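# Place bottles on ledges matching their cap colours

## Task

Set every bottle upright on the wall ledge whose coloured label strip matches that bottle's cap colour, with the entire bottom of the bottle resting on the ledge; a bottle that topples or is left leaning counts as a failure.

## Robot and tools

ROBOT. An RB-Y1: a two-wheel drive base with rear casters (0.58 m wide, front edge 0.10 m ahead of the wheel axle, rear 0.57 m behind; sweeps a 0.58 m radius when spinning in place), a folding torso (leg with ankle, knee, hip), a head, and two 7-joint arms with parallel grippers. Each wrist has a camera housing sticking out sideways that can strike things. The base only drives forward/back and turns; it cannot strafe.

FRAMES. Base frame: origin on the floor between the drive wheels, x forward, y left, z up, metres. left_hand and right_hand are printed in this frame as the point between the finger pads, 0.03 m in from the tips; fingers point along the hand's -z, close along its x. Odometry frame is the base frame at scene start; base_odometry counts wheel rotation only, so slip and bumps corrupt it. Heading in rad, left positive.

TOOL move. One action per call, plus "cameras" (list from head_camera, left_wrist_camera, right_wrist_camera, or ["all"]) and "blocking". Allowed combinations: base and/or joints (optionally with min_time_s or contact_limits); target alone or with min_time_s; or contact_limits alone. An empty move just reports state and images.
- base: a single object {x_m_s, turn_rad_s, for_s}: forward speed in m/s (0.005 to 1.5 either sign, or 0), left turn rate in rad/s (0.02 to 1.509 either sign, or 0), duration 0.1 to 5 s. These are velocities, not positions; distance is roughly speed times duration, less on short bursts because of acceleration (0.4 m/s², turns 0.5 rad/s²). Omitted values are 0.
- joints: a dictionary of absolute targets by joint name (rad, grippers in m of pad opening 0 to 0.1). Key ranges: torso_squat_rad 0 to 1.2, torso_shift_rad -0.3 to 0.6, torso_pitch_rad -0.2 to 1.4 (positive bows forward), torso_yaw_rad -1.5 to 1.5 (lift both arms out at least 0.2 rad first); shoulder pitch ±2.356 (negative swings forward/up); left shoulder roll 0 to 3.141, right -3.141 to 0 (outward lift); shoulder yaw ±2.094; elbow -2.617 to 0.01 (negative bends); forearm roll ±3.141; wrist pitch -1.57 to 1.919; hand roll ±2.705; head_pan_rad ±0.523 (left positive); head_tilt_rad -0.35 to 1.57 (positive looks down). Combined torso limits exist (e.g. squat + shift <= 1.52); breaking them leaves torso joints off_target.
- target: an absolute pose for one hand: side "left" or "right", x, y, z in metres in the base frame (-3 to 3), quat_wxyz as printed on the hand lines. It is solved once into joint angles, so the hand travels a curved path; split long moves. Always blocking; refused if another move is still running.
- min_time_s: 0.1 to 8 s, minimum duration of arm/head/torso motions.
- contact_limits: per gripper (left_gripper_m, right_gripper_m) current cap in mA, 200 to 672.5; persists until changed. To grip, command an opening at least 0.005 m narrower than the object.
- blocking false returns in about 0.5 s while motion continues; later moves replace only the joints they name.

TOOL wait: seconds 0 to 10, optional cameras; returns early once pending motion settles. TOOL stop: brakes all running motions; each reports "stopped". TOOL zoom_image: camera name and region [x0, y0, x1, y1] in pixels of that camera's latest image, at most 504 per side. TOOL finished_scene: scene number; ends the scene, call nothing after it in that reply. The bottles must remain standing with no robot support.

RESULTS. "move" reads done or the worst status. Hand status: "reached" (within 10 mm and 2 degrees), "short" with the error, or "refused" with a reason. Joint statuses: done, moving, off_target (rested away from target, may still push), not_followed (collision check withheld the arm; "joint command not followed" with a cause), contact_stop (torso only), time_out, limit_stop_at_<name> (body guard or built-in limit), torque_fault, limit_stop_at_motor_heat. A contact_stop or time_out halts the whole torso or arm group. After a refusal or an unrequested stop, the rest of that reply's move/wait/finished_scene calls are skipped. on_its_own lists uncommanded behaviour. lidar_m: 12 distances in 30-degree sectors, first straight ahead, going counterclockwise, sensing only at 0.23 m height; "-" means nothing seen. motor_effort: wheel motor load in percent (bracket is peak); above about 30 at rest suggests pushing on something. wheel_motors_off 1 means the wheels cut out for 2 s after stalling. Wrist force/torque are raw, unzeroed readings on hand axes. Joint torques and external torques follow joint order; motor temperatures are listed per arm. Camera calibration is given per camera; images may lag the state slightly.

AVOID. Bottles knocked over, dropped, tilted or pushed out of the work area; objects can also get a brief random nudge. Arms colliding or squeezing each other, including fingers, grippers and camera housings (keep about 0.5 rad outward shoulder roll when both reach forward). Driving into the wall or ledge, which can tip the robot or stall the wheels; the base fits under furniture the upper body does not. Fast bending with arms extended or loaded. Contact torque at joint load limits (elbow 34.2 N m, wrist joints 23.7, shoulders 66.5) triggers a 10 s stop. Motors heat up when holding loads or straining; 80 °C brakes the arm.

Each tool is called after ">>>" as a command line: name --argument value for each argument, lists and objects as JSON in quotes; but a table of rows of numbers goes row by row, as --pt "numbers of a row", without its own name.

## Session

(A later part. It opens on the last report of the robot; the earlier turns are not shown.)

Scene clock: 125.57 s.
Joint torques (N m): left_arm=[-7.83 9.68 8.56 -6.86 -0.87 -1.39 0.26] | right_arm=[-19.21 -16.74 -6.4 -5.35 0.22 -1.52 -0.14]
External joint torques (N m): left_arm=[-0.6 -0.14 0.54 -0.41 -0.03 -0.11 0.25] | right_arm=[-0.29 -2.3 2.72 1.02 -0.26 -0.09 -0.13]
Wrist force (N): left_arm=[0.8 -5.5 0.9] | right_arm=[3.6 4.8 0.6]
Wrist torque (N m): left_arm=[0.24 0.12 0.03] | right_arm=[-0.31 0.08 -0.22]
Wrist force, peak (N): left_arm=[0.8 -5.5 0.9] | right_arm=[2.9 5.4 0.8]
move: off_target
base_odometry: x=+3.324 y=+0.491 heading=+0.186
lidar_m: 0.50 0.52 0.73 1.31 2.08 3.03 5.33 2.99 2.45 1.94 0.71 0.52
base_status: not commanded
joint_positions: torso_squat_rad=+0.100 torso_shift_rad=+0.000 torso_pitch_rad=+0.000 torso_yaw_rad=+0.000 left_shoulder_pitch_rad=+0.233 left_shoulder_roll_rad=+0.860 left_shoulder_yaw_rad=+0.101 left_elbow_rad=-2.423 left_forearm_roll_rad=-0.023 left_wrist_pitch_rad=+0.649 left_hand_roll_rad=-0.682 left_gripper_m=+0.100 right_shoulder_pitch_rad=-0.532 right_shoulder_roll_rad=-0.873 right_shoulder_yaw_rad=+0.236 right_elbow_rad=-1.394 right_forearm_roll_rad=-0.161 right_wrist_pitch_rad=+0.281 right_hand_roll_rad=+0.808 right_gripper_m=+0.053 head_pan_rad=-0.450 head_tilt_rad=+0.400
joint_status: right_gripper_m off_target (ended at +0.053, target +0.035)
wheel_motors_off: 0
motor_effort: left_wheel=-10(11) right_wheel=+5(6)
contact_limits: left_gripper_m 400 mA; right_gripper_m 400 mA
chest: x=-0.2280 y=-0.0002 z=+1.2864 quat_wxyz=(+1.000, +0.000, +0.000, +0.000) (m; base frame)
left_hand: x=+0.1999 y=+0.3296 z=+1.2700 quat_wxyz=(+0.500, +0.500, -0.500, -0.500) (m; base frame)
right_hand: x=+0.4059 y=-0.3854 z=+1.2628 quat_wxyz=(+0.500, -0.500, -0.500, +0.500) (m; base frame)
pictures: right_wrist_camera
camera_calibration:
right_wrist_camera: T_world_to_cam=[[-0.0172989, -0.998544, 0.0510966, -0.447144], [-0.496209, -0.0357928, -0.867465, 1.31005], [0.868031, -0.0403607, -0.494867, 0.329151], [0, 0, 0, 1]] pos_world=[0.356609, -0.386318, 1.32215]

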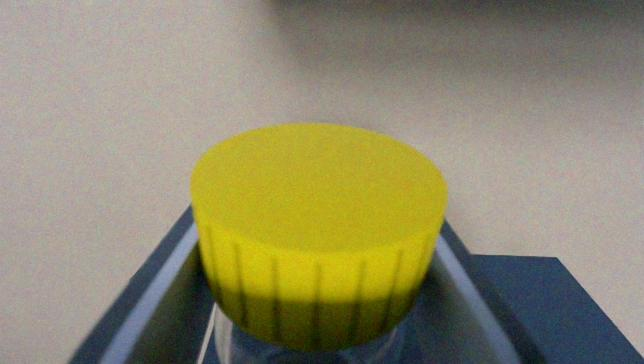

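>>> move --target '{"side": "right", "x": 0.406, "y": -0.3853, "z": 1.2785, "quat_wxyz": [0.5, -0.5, -0.5, 0.5]}' --min_time_s 0.7 --cameras '["right_wrist_camera"]'

Scene clock: 127.30 s.
Joint torques (N m): left_arm=[-8.02 9.77 8.75 -6.91 -0.95 -1.36 0.42] | right_arm=[-27.77 -20.6 -11.24 -9.61 1.11 -3.32 0.23]
External joint torques (N m): left_arm=[-0.79 -0.04 0.73 -0.46 -0.1 -0.08 0.4] | right_arm=[-8.82 -6.03 -1.87 -3.54 0.59 -1.89 0.23]
Wrist force (N): left_arm=[0.8 -5.1 1.0] | right_arm=[1.4 21.2 1.6]
Wrist torque (N m): left_arm=[0.19 0.11 0.03] | right_arm=[-1.19 -0.05 -0.69]
Wrist force, peak (N): left_arm=[0.7 -5.5 1.1] | right_arm=[2.9 22.6 2.3]
move: done
base_odometry: x=+3.324 y=+0.491 heading=+0.186
lidar_m: 0.50 0.53 0.72 1.31 2.08 3.02 5.34 2.99 2.44 1.93 0.71 0.52
base_status: not commanded
joint_positions: torso_squat_rad=+0.100 torso_shift_rad=+0.000 torso_pitch_rad=+0.000 torso_yaw_rad=+0.000 left_shoulder_pitch_rad=+0.233 left_shoulder_roll_rad=+0.860 left_shoulder_yaw_rad=+0.101 left_elbow_rad=-2.423 left_forearm_roll_rad=-0.023 left_wrist_pitch_rad=+0.649 left_hand_roll_rad=-0.682 left_gripper_m=+0.100 right_shoulder_pitch_rad=-0.548 right_shoulder_roll_rad=-0.904 right_shoulder_yaw_rad=+0.248 right_elbow_rad=-1.415 right_forearm_roll_rad=-0.190 right_wrist_pitch_rad=+0.313 right_hand_roll_rad=+0.802 right_gripper_m=+0.053 head_pan_rad=-0.450 head_tilt_rad=+0.400
joint_status: all done
wheel_motors_off: 0
motor_effort: left_wheel=-10(11) right_wheel=+5(6)
contact_limits: left_gripper_m 400 mA; right_gripper_m 400 mA
chest: x=-0.2279 y=-0.0003 z=+1.2864 quat_wxyz=(+1.000, +0.000, +0.000, +0.000) (m; base frame)
left_hand: x=+0.2001 y=+0.3295 z=+1.2700 quat_wxyz=(+0.500, +0.500, -0.500, -0.500) (m; base frame)
right_hand: x=+0.4059 y=-0.3856 z=+1.2754 quat_wxyz=(+0.501, -0.499, -0.499, +0.500) (m; base frame)
right_hand_status: reached (checked arc, planned for 0.7 s): 3 mm and 0.2 deg off.
pictures: right_wrist_camera
camera_calibration:
right_wrist_camera: T_world_to_cam=[[-0.0181938, -0.998559, 0.0504926, -0.446775], [-0.499088, -0.034689, -0.865857, 1.32054], [0.86636, -0.0409535, -0.497738, 0.33951], [0, 0, 0, 1]] pos_world=[0.356801, -0.386419, 1.33495]

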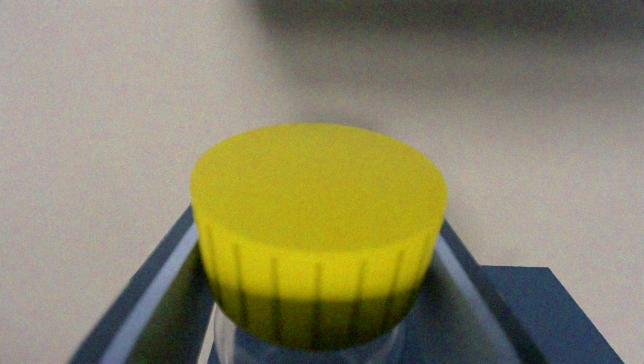

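>>> move --target '{"side": "right", "x": 0.404, "y": -0.3853, "z": 1.2703, "quat_wxyz": [0.5, -0.5, -0.5, 0.5]}' --min_time_s 0.5

>>> move --target '{"side": "right", "x": 0.362, "y": -0.3853, "z": 1.2703, "quat_wxyz": [0.5, -0.5, -0.5, 0.5]}' --min_time_s 1.0 --cameras '["right_wrist_camera", "head_camera"]'

Scene clock: 129.77 s.
Joint torques (N m): left_arm=[-7.77 9.6 8.48 -6.81 -1 -1.5 0.3] | right_arm=[-18.83 -15.28 -10.43 -6.66 0.69 -1.65 0.1]
External joint torques (N m): left_arm=[-0.54 -0.21 0.47 -0.36 -0.15 -0.22 0.28] | right_arm=[-0.02 -0.75 -1.12 -0.47 0.18 -0.23 0.11]
Wrist force (N): left_arm=[0.6 -5.1 1.0] | right_arm=[3.1 6.2 1.1]
Wrist torque (N m): left_arm=[0.20 0.08 0.04] | right_arm=[-0.21 0.09 -0.31]
Wrist force, peak (N): left_arm=[1.0 -5.4 1.1] | right_arm=[1.5 21.8 1.5]
move: done
base_odometry: x=+3.324 y=+0.491 heading=+0.186
lidar_m: 0.50 0.52 0.72 1.31 2.08 3.02 5.34 2.99 2.44 1.92 0.71 0.52
base_status: not commanded
joint_positions: torso_squat_rad=+0.100 torso_shift_rad=+0.000 torso_pitch_rad=+0.000 torso_yaw_rad=+0.000 left_shoulder_pitch_rad=+0.233 left_shoulder_roll_rad=+0.860 left_shoulder_yaw_rad=+0.101 left_elbow_rad=-2.423 left_forearm_roll_rad=-0.023 left_wrist_pitch_rad=+0.649 left_hand_roll_rad=-0.682 left_gripper_m=+0.100 right_shoulder_pitch_rad=-0.533 right_shoulder_roll_rad=-0.894 right_shoulder_yaw_rad=+0.240 right_elbow_rad=-1.418 right_forearm_roll_rad=-0.176 right_wrist_pitch_rad=+0.302 right_hand_roll_rad=+0.803 right_gripper_m=+0.053 head_pan_rad=-0.450 head_tilt_rad=+0.400
joint_status: all done
wheel_motors_off: 0
motor_effort: left_wheel=-11(11) right_wheel=+5(6)
contact_limits: left_gripper_m 400 mA; right_gripper_m 400 mA
chest: x=-0.2279 y=-0.0003 z=+1.2864 quat_wxyz=(+1.000, +0.000, +0.000, +0.000) (m; base frame)
left_hand: x=+0.2001 y=+0.3295 z=+1.2700 quat_wxyz=(+0.500, +0.500, -0.500, -0.500) (m; base frame)
right_hand: x=+0.4040 y=-0.3853 z=+1.2702 quat_wxyz=(+0.500, -0.500, -0.500, +0.500) (m; base frame)
right_hand_status: reached (checked arc, planned for 0.5 s): 0 mm and 0.1 deg off.
pictures: none

Scene clock: 131.10 s.
Joint torques (N m): left_arm=[-8.08 9.96 8.51 -6.81 -1.02 -1.34 0.28] | right_arm=[-15.9 -17.16 -10.13 -6.05 0.71 -1.37 -0.22]
External joint torques (N m): left_arm=[-0.85 0.15 0.49 -0.36 -0.18 -0.06 0.27] | right_arm=[0.4 -2.55 -0.28 -0.11 0.1 -0.03 -0.21]
Wrist force (N): left_arm=[0.7 -5.3 1.1] | right_arm=[2.3 6.2 0.4]
Wrist torque (N m): left_arm=[0.22 0.08 0.01] | right_arm=[-0.24 -0.06 -0.11]
Wrist force, peak (N): left_arm=[0.9 -5.4 1.0] | right_arm=[3.1 7.2 0.9]
move: done
base_odometry: x=+3.324 y=+0.491 heading=+0.186
lidar_m: 0.49 0.52 0.72 1.31 2.08 3.03 5.34 2.99 2.44 1.93 0.71 0.52
base_status: not commanded
joint_positions: torso_squat_rad=+0.100 torso_shift_rad=+0.000 torso_pitch_rad=+0.000 torso_yaw_rad=+0.000 left_shoulder_pitch_rad=+0.233 left_shoulder_roll_rad=+0.860 left_shoulder_yaw_rad=+0.101 left_elbow_rad=-2.423 left_forearm_roll_rad=-0.023 left_wrist_pitch_rad=+0.649 left_hand_roll_rad=-0.682 left_gripper_m=+0.100 right_shoulder_pitch_rad=-0.361 right_shoulder_roll_rad=-0.939 right_shoulder_yaw_rad=+0.156 right_elbow_rad=-1.644 right_forearm_roll_rad=-0.140 right_wrist_pitch_rad=+0.373 right_hand_roll_rad=+0.747 right_gripper_m=+0.053 head_pan_rad=-0.450 head_tilt_rad=+0.400
joint_status: all done
wheel_motors_off: 0
motor_effort: left_wheel=-10(11) right_wheel=+5(7)
contact_limits: left_gripper_m 400 mA; right_gripper_m 400 mA
chest: x=-0.2279 y=-0.0003 z=+1.2864 quat_wxyz=(+1.000, +0.000, +0.000, +0.000) (m; base frame)
left_hand: x=+0.2001 y=+0.3296 z=+1.2700 quat_wxyz=(+0.500, +0.500, -0.500, -0.500) (m; base frame)
right_hand: x=+0.3628 y=-0.3855 z=+1.2704 quat_wxyz=(+0.499, -0.499, -0.500, +0.501) (m; base frame)
right_hand_status: reached (checked arc, planned for 1.0 s): 1 mm and 0.1 deg off.
pictures: head_camera, right_wrist_camera
camera_calibration:
head_camera: T_world_to_cam=[[-0.458631, -0.888268, 0.0252586, -0.127601], [-0.326788, 0.142159, -0.934345, 1.38017], [0.826357, -0.436774, -0.355474, 0.641348], [0, 0, 0, 1]] pos_world=[-0.137482, -0.0294224, 1.52076]
right_wrist_camera: T_world_to_cam=[[-0.0143601, -0.998544, 0.0519906, -0.450586], [-0.496621, -0.0380067, -0.867135, 1.29422], [0.867849, -0.0382718, -0.495353, 0.371785], [0, 0, 0, 1]] pos_world=[0.313615, -0.386513, 1.32986]

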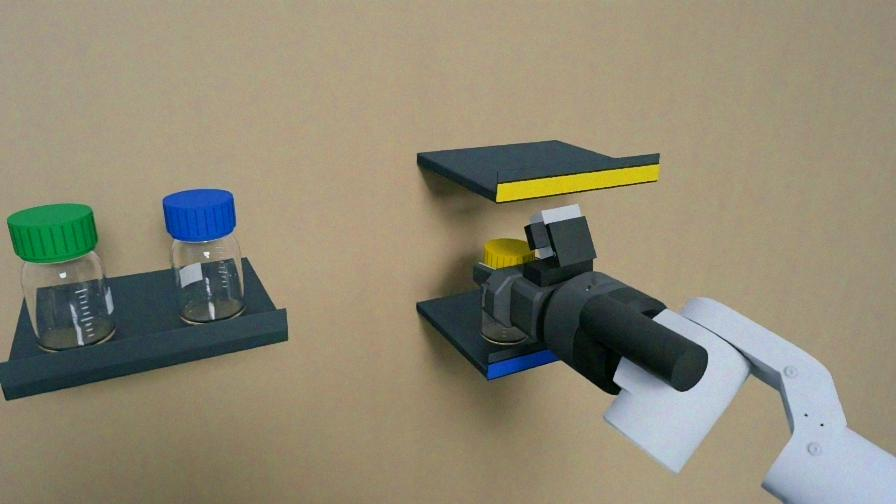

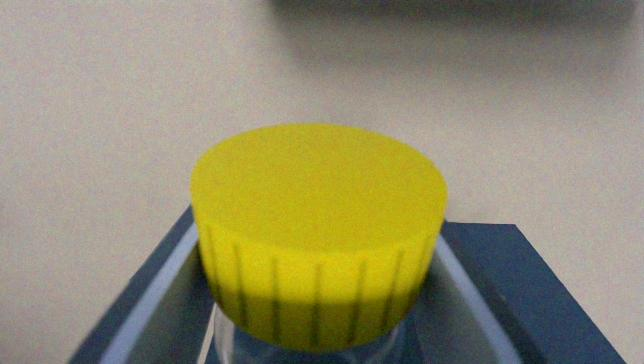

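>>> move --target '{"side": "right", "x": 0.362, "y": -0.3853, "z": 1.2785, "quat_wxyz": [0.5, -0.5, -0.5, 0.5]}' --min_time_s 0.5

>>> move --target '{"side": "right", "x": 0.362, "y": -0.3853, "z": 1.2825, "quat_wxyz": [0.5, -0.5, -0.5, 0.5]}' --min_time_s 0.5 --cameras '["right_wrist_camera"]'

Scene clock: 132.50 s.
Joint torques (N m): left_arm=[-7.99 9.7 8.65 -6.84 -0.98 -1.39 0.29] | right_arm=[-17.92 -16.85 -10.54 -6.09 0.52 -1.17 -0.29]
External joint torques (N m): left_arm=[-0.76 -0.12 0.63 -0.39 -0.14 -0.11 0.28] | right_arm=[-1.63 -2.19 -0.6 -0.31 -0.12 0.17 -0.29]
Wrist force (N): left_arm=[0.9 -5.1 1.2] | right_arm=[2.8 6.1 0.6]
Wrist torque (N m): left_arm=[0.20 0.12 0.03] | right_arm=[-0.26 0.09 -0.08]
Wrist force, peak (N): left_arm=[0.5 -5.4 1.1] | right_arm=[2.8 7.0 0.9]
move: done
base_odometry: x=+3.324 y=+0.491 heading=+0.186
lidar_m: 0.50 0.52 0.72 1.31 2.08 3.03 5.34 2.99 2.44 1.93 0.71 0.52
base_status: not commanded
joint_positions: torso_squat_rad=+0.100 torso_shift_rad=+0.000 torso_pitch_rad=+0.000 torso_yaw_rad=+0.000 left_shoulder_pitch_rad=+0.233 left_shoulder_roll_rad=+0.860 left_shoulder_yaw_rad=+0.101 left_elbow_rad=-2.423 left_forearm_roll_rad=-0.023 left_wrist_pitch_rad=+0.649 left_hand_roll_rad=-0.682 left_gripper_m=+0.100 right_shoulder_pitch_rad=-0.367 right_shoulder_roll_rad=-0.954 right_shoulder_yaw_rad=+0.155 right_elbow_rad=-1.660 right_forearm_roll_rad=-0.152 right_wrist_pitch_rad=+0.394 right_hand_roll_rad=+0.744 right_gripper_m=+0.053 head_pan_rad=-0.450 head_tilt_rad=+0.400
joint_status: all done
wheel_motors_off: 0
motor_effort: left_wheel=-10(11) right_wheel=+4(6)
contact_limits: left_gripper_m 400 mA; right_gripper_m 400 mA
chest: x=-0.2279 y=-0.0003 z=+1.2864 quat_wxyz=(+1.000, +0.000, +0.000, +0.000) (m; base frame)
left_hand: x=+0.2001 y=+0.3296 z=+1.2700 quat_wxyz=(+0.500, +0.500, -0.500, -0.500) (m; base frame)
right_hand: x=+0.3620 y=-0.3852 z=+1.2778 quat_wxyz=(+0.500, -0.500, -0.500, +0.500) (m; base frame)
right_hand_status: reached (checked arc, planned for 0.5 s): 1 mm and 0.0 deg off.
pictures: none

Scene clock: 133.33 s.
Joint torques (N m): left_arm=[-7.74 9.99 8.55 -6.91 -0.87 -1.39 0.4] | right_arm=[-18.38 -17.45 -7.79 -6.09 0.52 -1.29 -0.3]
External joint torques (N m): left_arm=[-0.51 0.17 0.54 -0.46 -0.03 -0.11 0.39] | right_arm=[-2.07 -2.73 2.21 -0.4 -0.13 0.05 -0.29]
Wrist force (N): left_arm=[0.8 -5.0 1.0] | right_arm=[2.8 6.0 0.9]
Wrist torque (N m): left_arm=[0.18 0.10 0.01] | right_arm=[-0.23 0.10 -0.16]
Wrist force, peak (N): left_arm=[0.7 -5.4 1.0] | right_arm=[3.1 6.9 1.2]
move: done
base_odometry: x=+3.324 y=+0.491 heading=+0.186
lidar_m: 0.50 0.52 0.71 1.31 2.09 3.03 5.34 2.99 2.44 1.93 0.72 0.52
base_status: not commanded
joint_positions: torso_squat_rad=+0.100 torso_shift_rad=+0.000 torso_pitch_rad=+0.000 torso_yaw_rad=+0.000 left_shoulder_pitch_rad=+0.233 left_shoulder_roll_rad=+0.860 left_shoulder_yaw_rad=+0.101 left_elbow_rad=-2.423 left_forearm_roll_rad=-0.023 left_wrist_pitch_rad=+0.649 left_hand_roll_rad=-0.682 left_gripper_m=+0.100 right_shoulder_pitch_rad=-0.373 right_shoulder_roll_rad=-0.964 right_shoulder_yaw_rad=+0.156 right_elbow_rad=-1.665 right_forearm_roll_rad=-0.161 right_wrist_pitch_rad=+0.402 right_hand_roll_rad=+0.742 right_gripper_m=+0.053 head_pan_rad=-0.450 head_tilt_rad=+0.400
joint_status: all done
wheel_motors_off: 0
motor_effort: left_wheel=-11(11) right_wheel=+5(6)
contact_limits: left_gripper_m 400 mA; right_gripper_m 400 mA
chest: x=-0.2279 y=-0.0003 z=+1.2864 quat_wxyz=(+1.000, +0.000, +0.000, +0.000) (m; base frame)
left_hand: x=+0.2001 y=+0.3296 z=+1.2700 quat_wxyz=(+0.500, +0.500, -0.500, -0.500) (m; base frame)
right_hand: x=+0.3619 y=-0.3855 z=+1.2822 quat_wxyz=(+0.500, -0.500, -0.500, +0.500) (m; base frame)
right_hand_status: reached (checked arc, planned for 0.5 s): 0 mm and 0.0 deg off.
pictures: right_wrist_camera
camera_calibration:
right_wrist_camera: T_world_to_cam=[[-0.0172272, -0.99854, 0.0511893, -0.44914], [-0.496597, -0.0358908, -0.867239, 1.30487], [0.86781, -0.0403605, -0.495254, 0.377443], [0, 0, 0, 1]] pos_world=[0.312708, -0.386418, 1.34155]

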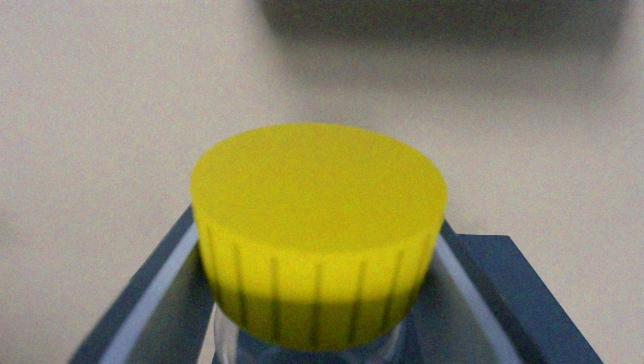

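>>> move --target '{"side": "right", "x": 0.31, "y": -0.3853, "z": 1.2835, "quat_wxyz": [0.5, -0.5, -0.5, 0.5]}' --min_time_s 0.7

>>> move --target '{"side": "right", "x": 0.235, "y": -0.3853, "z": 1.287, "quat_wxyz": [0.5, -0.5, -0.5, 0.5]}' --min_time_s 0.9 --cameras '["right_wrist_camera", "head_camera"]'

Scene clock: 134.93 s.
Joint torques (N m): left_arm=[-7.86 9.85 8.91 -6.76 -0.99 -1.34 0.38] | right_arm=[-12.61 -16.82 -10.09 -5.48 0.99 -1.26 0]
External joint torques (N m): left_arm=[-0.62 0.04 0.9 -0.31 -0.15 -0.06 0.37] | right_arm=[0.53 -2.3 0.11 -0.18 0.23 -0.03 0.01]
Wrist force (N): left_arm=[0.8 -5.0 1.0] | right_arm=[3.0 6.6 0.9]
Wrist torque (N m): left_arm=[0.18 0.09 0.04] | right_arm=[-0.23 0.03 -0.09]
Wrist force, peak (N): left_arm=[0.8 -5.7 1.0] | right_arm=[4.1 7.5 0.7]
move: done
base_odometry: x=+3.324 y=+0.491 heading=+0.186
lidar_m: 0.50 0.52 0.72 1.30 2.09 3.03 5.34 2.99 2.45 1.94 0.71 0.52
base_status: not commanded
joint_positions: torso_squat_rad=+0.100 torso_shift_rad=+0.000 torso_pitch_rad=+0.000 torso_yaw_rad=+0.000 left_shoulder_pitch_rad=+0.233 left_shoulder_roll_rad=+0.860 left_shoulder_yaw_rad=+0.101 left_elbow_rad=-2.423 left_forearm_roll_rad=-0.023 left_wrist_pitch_rad=+0.649 left_hand_roll_rad=-0.682 left_gripper_m=+0.100 right_shoulder_pitch_rad=-0.157 right_shoulder_roll_rad=-1.012 right_shoulder_yaw_rad=+0.040 right_elbow_rad=-1.909 right_forearm_roll_rad=-0.128 right_wrist_pitch_rad=+0.465 right_hand_roll_rad=+0.675 right_gripper_m=+0.053 head_pan_rad=-0.450 head_tilt_rad=+0.400
joint_status: all done
wheel_motors_off: 0
motor_effort: left_wheel=-11(11) right_wheel=+5(6)
contact_limits: left_gripper_m 400 mA; right_gripper_m 400 mA
chest: x=-0.2279 y=-0.0003 z=+1.2864 quat_wxyz=(+1.000, +0.000, +0.000, +0.000) (m; base frame)
left_hand: x=+0.2000 y=+0.3296 z=+1.2700 quat_wxyz=(+0.500, +0.500, -0.500, -0.500) (m; base frame)
right_hand: x=+0.3100 y=-0.3852 z=+1.2833 quat_wxyz=(+0.500, -0.500, -0.500, +0.500) (m; base frame)
right_hand_status: reached (checked arc, planned for 0.7 s): 0 mm and 0.0 deg off.
pictures: none

Scene clock: 136.17 s.
Joint torques (N m): left_arm=[-7.83 10.17 8.58 -6.73 -1.02 -1.37 0.42] | right_arm=[-7.76 -15.31 -9.59 -4.97 0.92 -0.98 -0.05]
External joint torques (N m): left_arm=[-0.59 0.36 0.56 -0.27 -0.18 -0.09 0.41] | right_arm=[0.73 -1.88 0.22 -0.15 0.08 0.15 -0.04]
Wrist force (N): left_arm=[0.8 -5.2 0.9] | right_arm=[3.4 7.0 1.2]
Wrist torque (N m): left_arm=[0.22 0.10 0.04] | right_arm=[-0.30 0.09 -0.12]
Wrist force, peak (N): left_arm=[0.8 -5.4 1.2] | right_arm=[3.3 7.8 0.0]
move: done
base_odometry: x=+3.324 y=+0.491 heading=+0.186
lidar_m: 0.50 0.52 0.72 1.31 2.08 3.03 5.34 2.99 2.44 1.93 0.72 0.52
base_status: not commanded
joint_positions: torso_squat_rad=+0.100 torso_shift_rad=+0.000 torso_pitch_rad=+0.000 torso_yaw_rad=+0.000 left_shoulder_pitch_rad=+0.233 left_shoulder_roll_rad=+0.860 left_shoulder_yaw_rad=+0.101 left_elbow_rad=-2.423 left_forearm_roll_rad=-0.023 left_wrist_pitch_rad=+0.649 left_hand_roll_rad=-0.682 left_gripper_m=+0.100 right_shoulder_pitch_rad=+0.177 right_shoulder_roll_rad=-1.045 right_shoulder_yaw_rad=-0.165 right_elbow_rad=-2.205 right_forearm_roll_rad=-0.104 right_wrist_pitch_rad=+0.501 right_hand_roll_rad=+0.604 right_gripper_m=+0.053 head_pan_rad=-0.450 head_tilt_rad=+0.400
joint_status: all done
wheel_motors_off: 0
motor_effort: left_wheel=-10(11) right_wheel=+5(6)
contact_limits: left_gripper_m 400 mA; right_gripper_m 400 mA
chest: x=-0.2279 y=-0.0003 z=+1.2864 quat_wxyz=(+1.000, +0.000, +0.000, +0.000) (m; base frame)
left_hand: x=+0.2000 y=+0.3296 z=+1.2700 quat_wxyz=(+0.500, +0.500, -0.500, -0.500) (m; base frame)
right_hand: x=+0.2354 y=-0.3852 z=+1.2869 quat_wxyz=(+0.500, -0.500, -0.500, +0.500) (m; base frame)
right_hand_status: reached (checked arc, planned for 0.9 s): 0 mm and 0.0 deg off.
pictures: head_camera, right_wrist_camera
camera_calibration:
head_camera: T_world_to_cam=[[-0.45865, -0.888259, 0.025215, -0.127494], [-0.326689, 0.142161, -0.934379, 1.38019], [0.826386, -0.43679, -0.355387, 0.641345], [0, 0, 0, 1]] pos_world=[-0.137582, -0.0293224, 1.52076]
right_wrist_camera: T_world_to_cam=[[-0.0168495, -0.998534, 0.0514419, -0.451669], [-0.49667, -0.0362939, -0.86718, 1.24587], [0.867776, -0.0401612, -0.49533, 0.489833], [0, 0, 0, 1]] pos_world=[0.186109, -0.386117, 1.34625]

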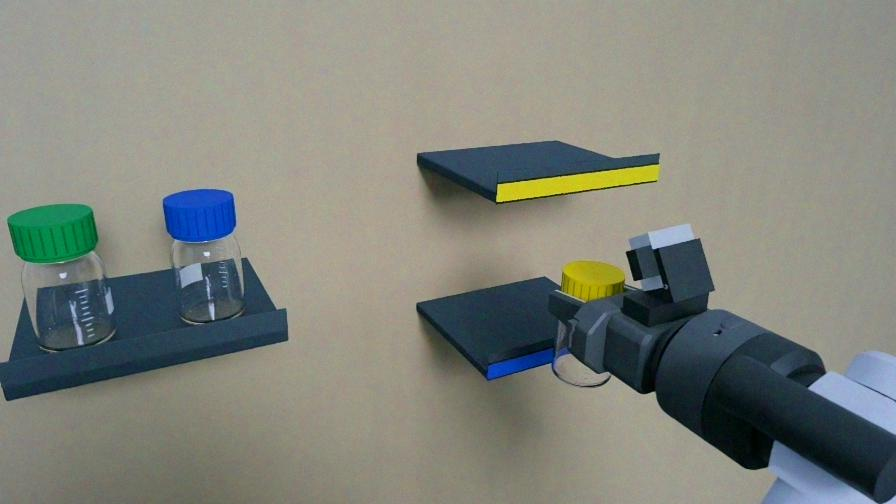

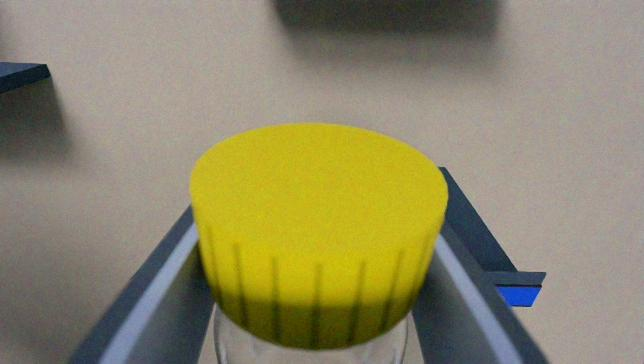

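>>> move --joints '{"right_shoulder_pitch_rad": -0.563, "right_shoulder_roll_rad": -0.616, "right_shoulder_yaw_rad": -0.73, "right_elbow_rad": -2.241, "right_forearm_roll_rad": -0.736, "right_wrist_pitch_rad": 1.47, "right_hand_roll_rad": 1.57, "left_shoulder_pitch_rad": -0.87, "left_shoulder_roll_rad": 0.72, "left_shoulder_yaw_rad": -0.51, "left_elbow_rad": -2.432, "left_forearm_roll_rad": -0.07, "left_wrist_pitch_rad": 1.657, "left_hand_roll_rad": -0.60}' --min_time_s 1.8 --cameras '["right_wrist_camera", "left_wrist_camera", "head_camera"]'

Scene clock: 141.33 s.
Joint torques (N m): left_arm=[-16.15 5.42 6.94 -2.61 -1.7 -1.39 0.67] | right_arm=[-14.79 -13.87 -2.22 -4.2 0.04 -2.28 -0.03]
External joint torques (N m): left_arm=[-0.3 -0.08 -1.15 -0.59 -0.03 -0.23 0.66] | right_arm=[-1.53 -1.27 -0.8 -0.67 0.02 -0.3 -0.02]
Wrist force (N): left_arm=[0.8 -5.1 1.0] | right_arm=[3.4 6.5 0.7]
Wrist torque (N m): left_arm=[0.19 0.10 -0.09] | right_arm=[-0.22 0.05 -0.31]
Wrist force, peak (N): left_arm=[0.7 -5.8 0.6] | right_arm=[3.8 7.2 1.1]
move: done
base_odometry: x=+3.324 y=+0.491 heading=+0.186
lidar_m: 0.50 0.52 0.72 1.31 2.07 3.02 5.34 2.99 2.44 1.93 0.71 0.52
base_status: not commanded
joint_positions: torso_squat_rad=+0.100 torso_shift_rad=+0.000 torso_pitch_rad=+0.000 torso_yaw_rad=+0.000 left_shoulder_pitch_rad=-0.870 left_shoulder_roll_rad=+0.720 left_shoulder_yaw_rad=-0.510 left_elbow_rad=-2.432 left_forearm_roll_rad=-0.070 left_wrist_pitch_rad=+1.657 left_hand_roll_rad=-0.600 left_gripper_m=+0.100 right_shoulder_pitch_rad=-0.563 right_shoulder_roll_rad=-0.616 right_shoulder_yaw_rad=-0.730 right_elbow_rad=-2.241 right_forearm_roll_rad=-0.736 right_wrist_pitch_rad=+1.470 right_hand_roll_rad=+1.570 right_gripper_m=+0.053 head_pan_rad=-0.450 head_tilt_rad=+0.400
joint_status: all done
wheel_motors_off: 0
motor_effort: left_wheel=-11(11) right_wheel=+4(6)
contact_limits: left_gripper_m 400 mA; right_gripper_m 400 mA
chest: x=-0.2279 y=-0.0003 z=+1.2864 quat_wxyz=(+1.000, +0.000, +0.000, +0.000) (m; base frame)
left_hand: x=+0.2298 y=+0.1387 z=+1.4017 quat_wxyz=(+0.503, +0.497, -0.502, -0.499) (m; base frame)
right_hand: x=+0.2101 y=-0.3998 z=+1.4544 quat_wxyz=(+0.501, -0.500, -0.500, +0.500) (m; base frame)
pictures: head_camera, left_wrist_camera, right_wrist_camera
camera_calibration:
head_camera: T_world_to_cam=[[-0.45865, -0.888259, 0.025215, -0.127494], [-0.326689, 0.142161, -0.934379, 1.38019], [0.826386, -0.43679, -0.355387, 0.641345], [0, 0, 0, 1]] pos_world=[-0.137582, -0.0293224, 1.52076]
left_wrist_camera: T_world_to_cam=[[-0.0371806, -0.999297, 0.00488085, 0.139208], [-0.469227, 0.0131457, -0.88298, 1.37098], [0.882294, -0.03512, -0.469386, 0.534237], [0, 0, 0, 1]] pos_world=[0.177123, 0.13985, 1.46063]
right_wrist_camera: T_world_to_cam=[[-0.0180168, -0.998578, 0.0501659, -0.473295], [-0.496979, -0.0345927, -0.867073, 1.37867], [0.867576, -0.0405533, -0.495649, 0.594573], [0, 0, 0, 1]] pos_world=[0.160805, -0.400818, 1.51385]

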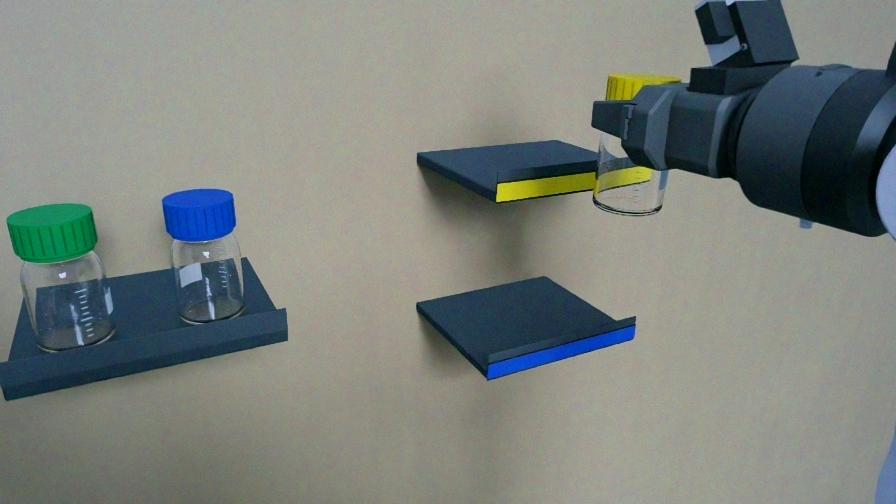

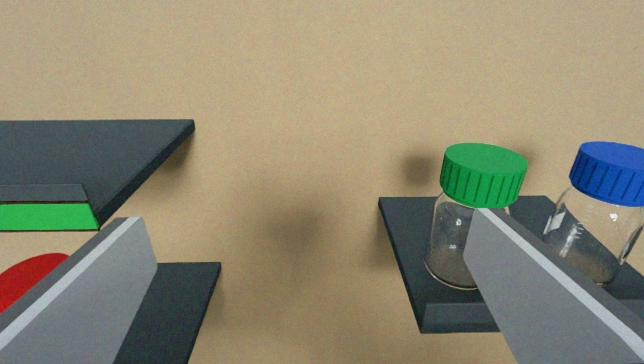

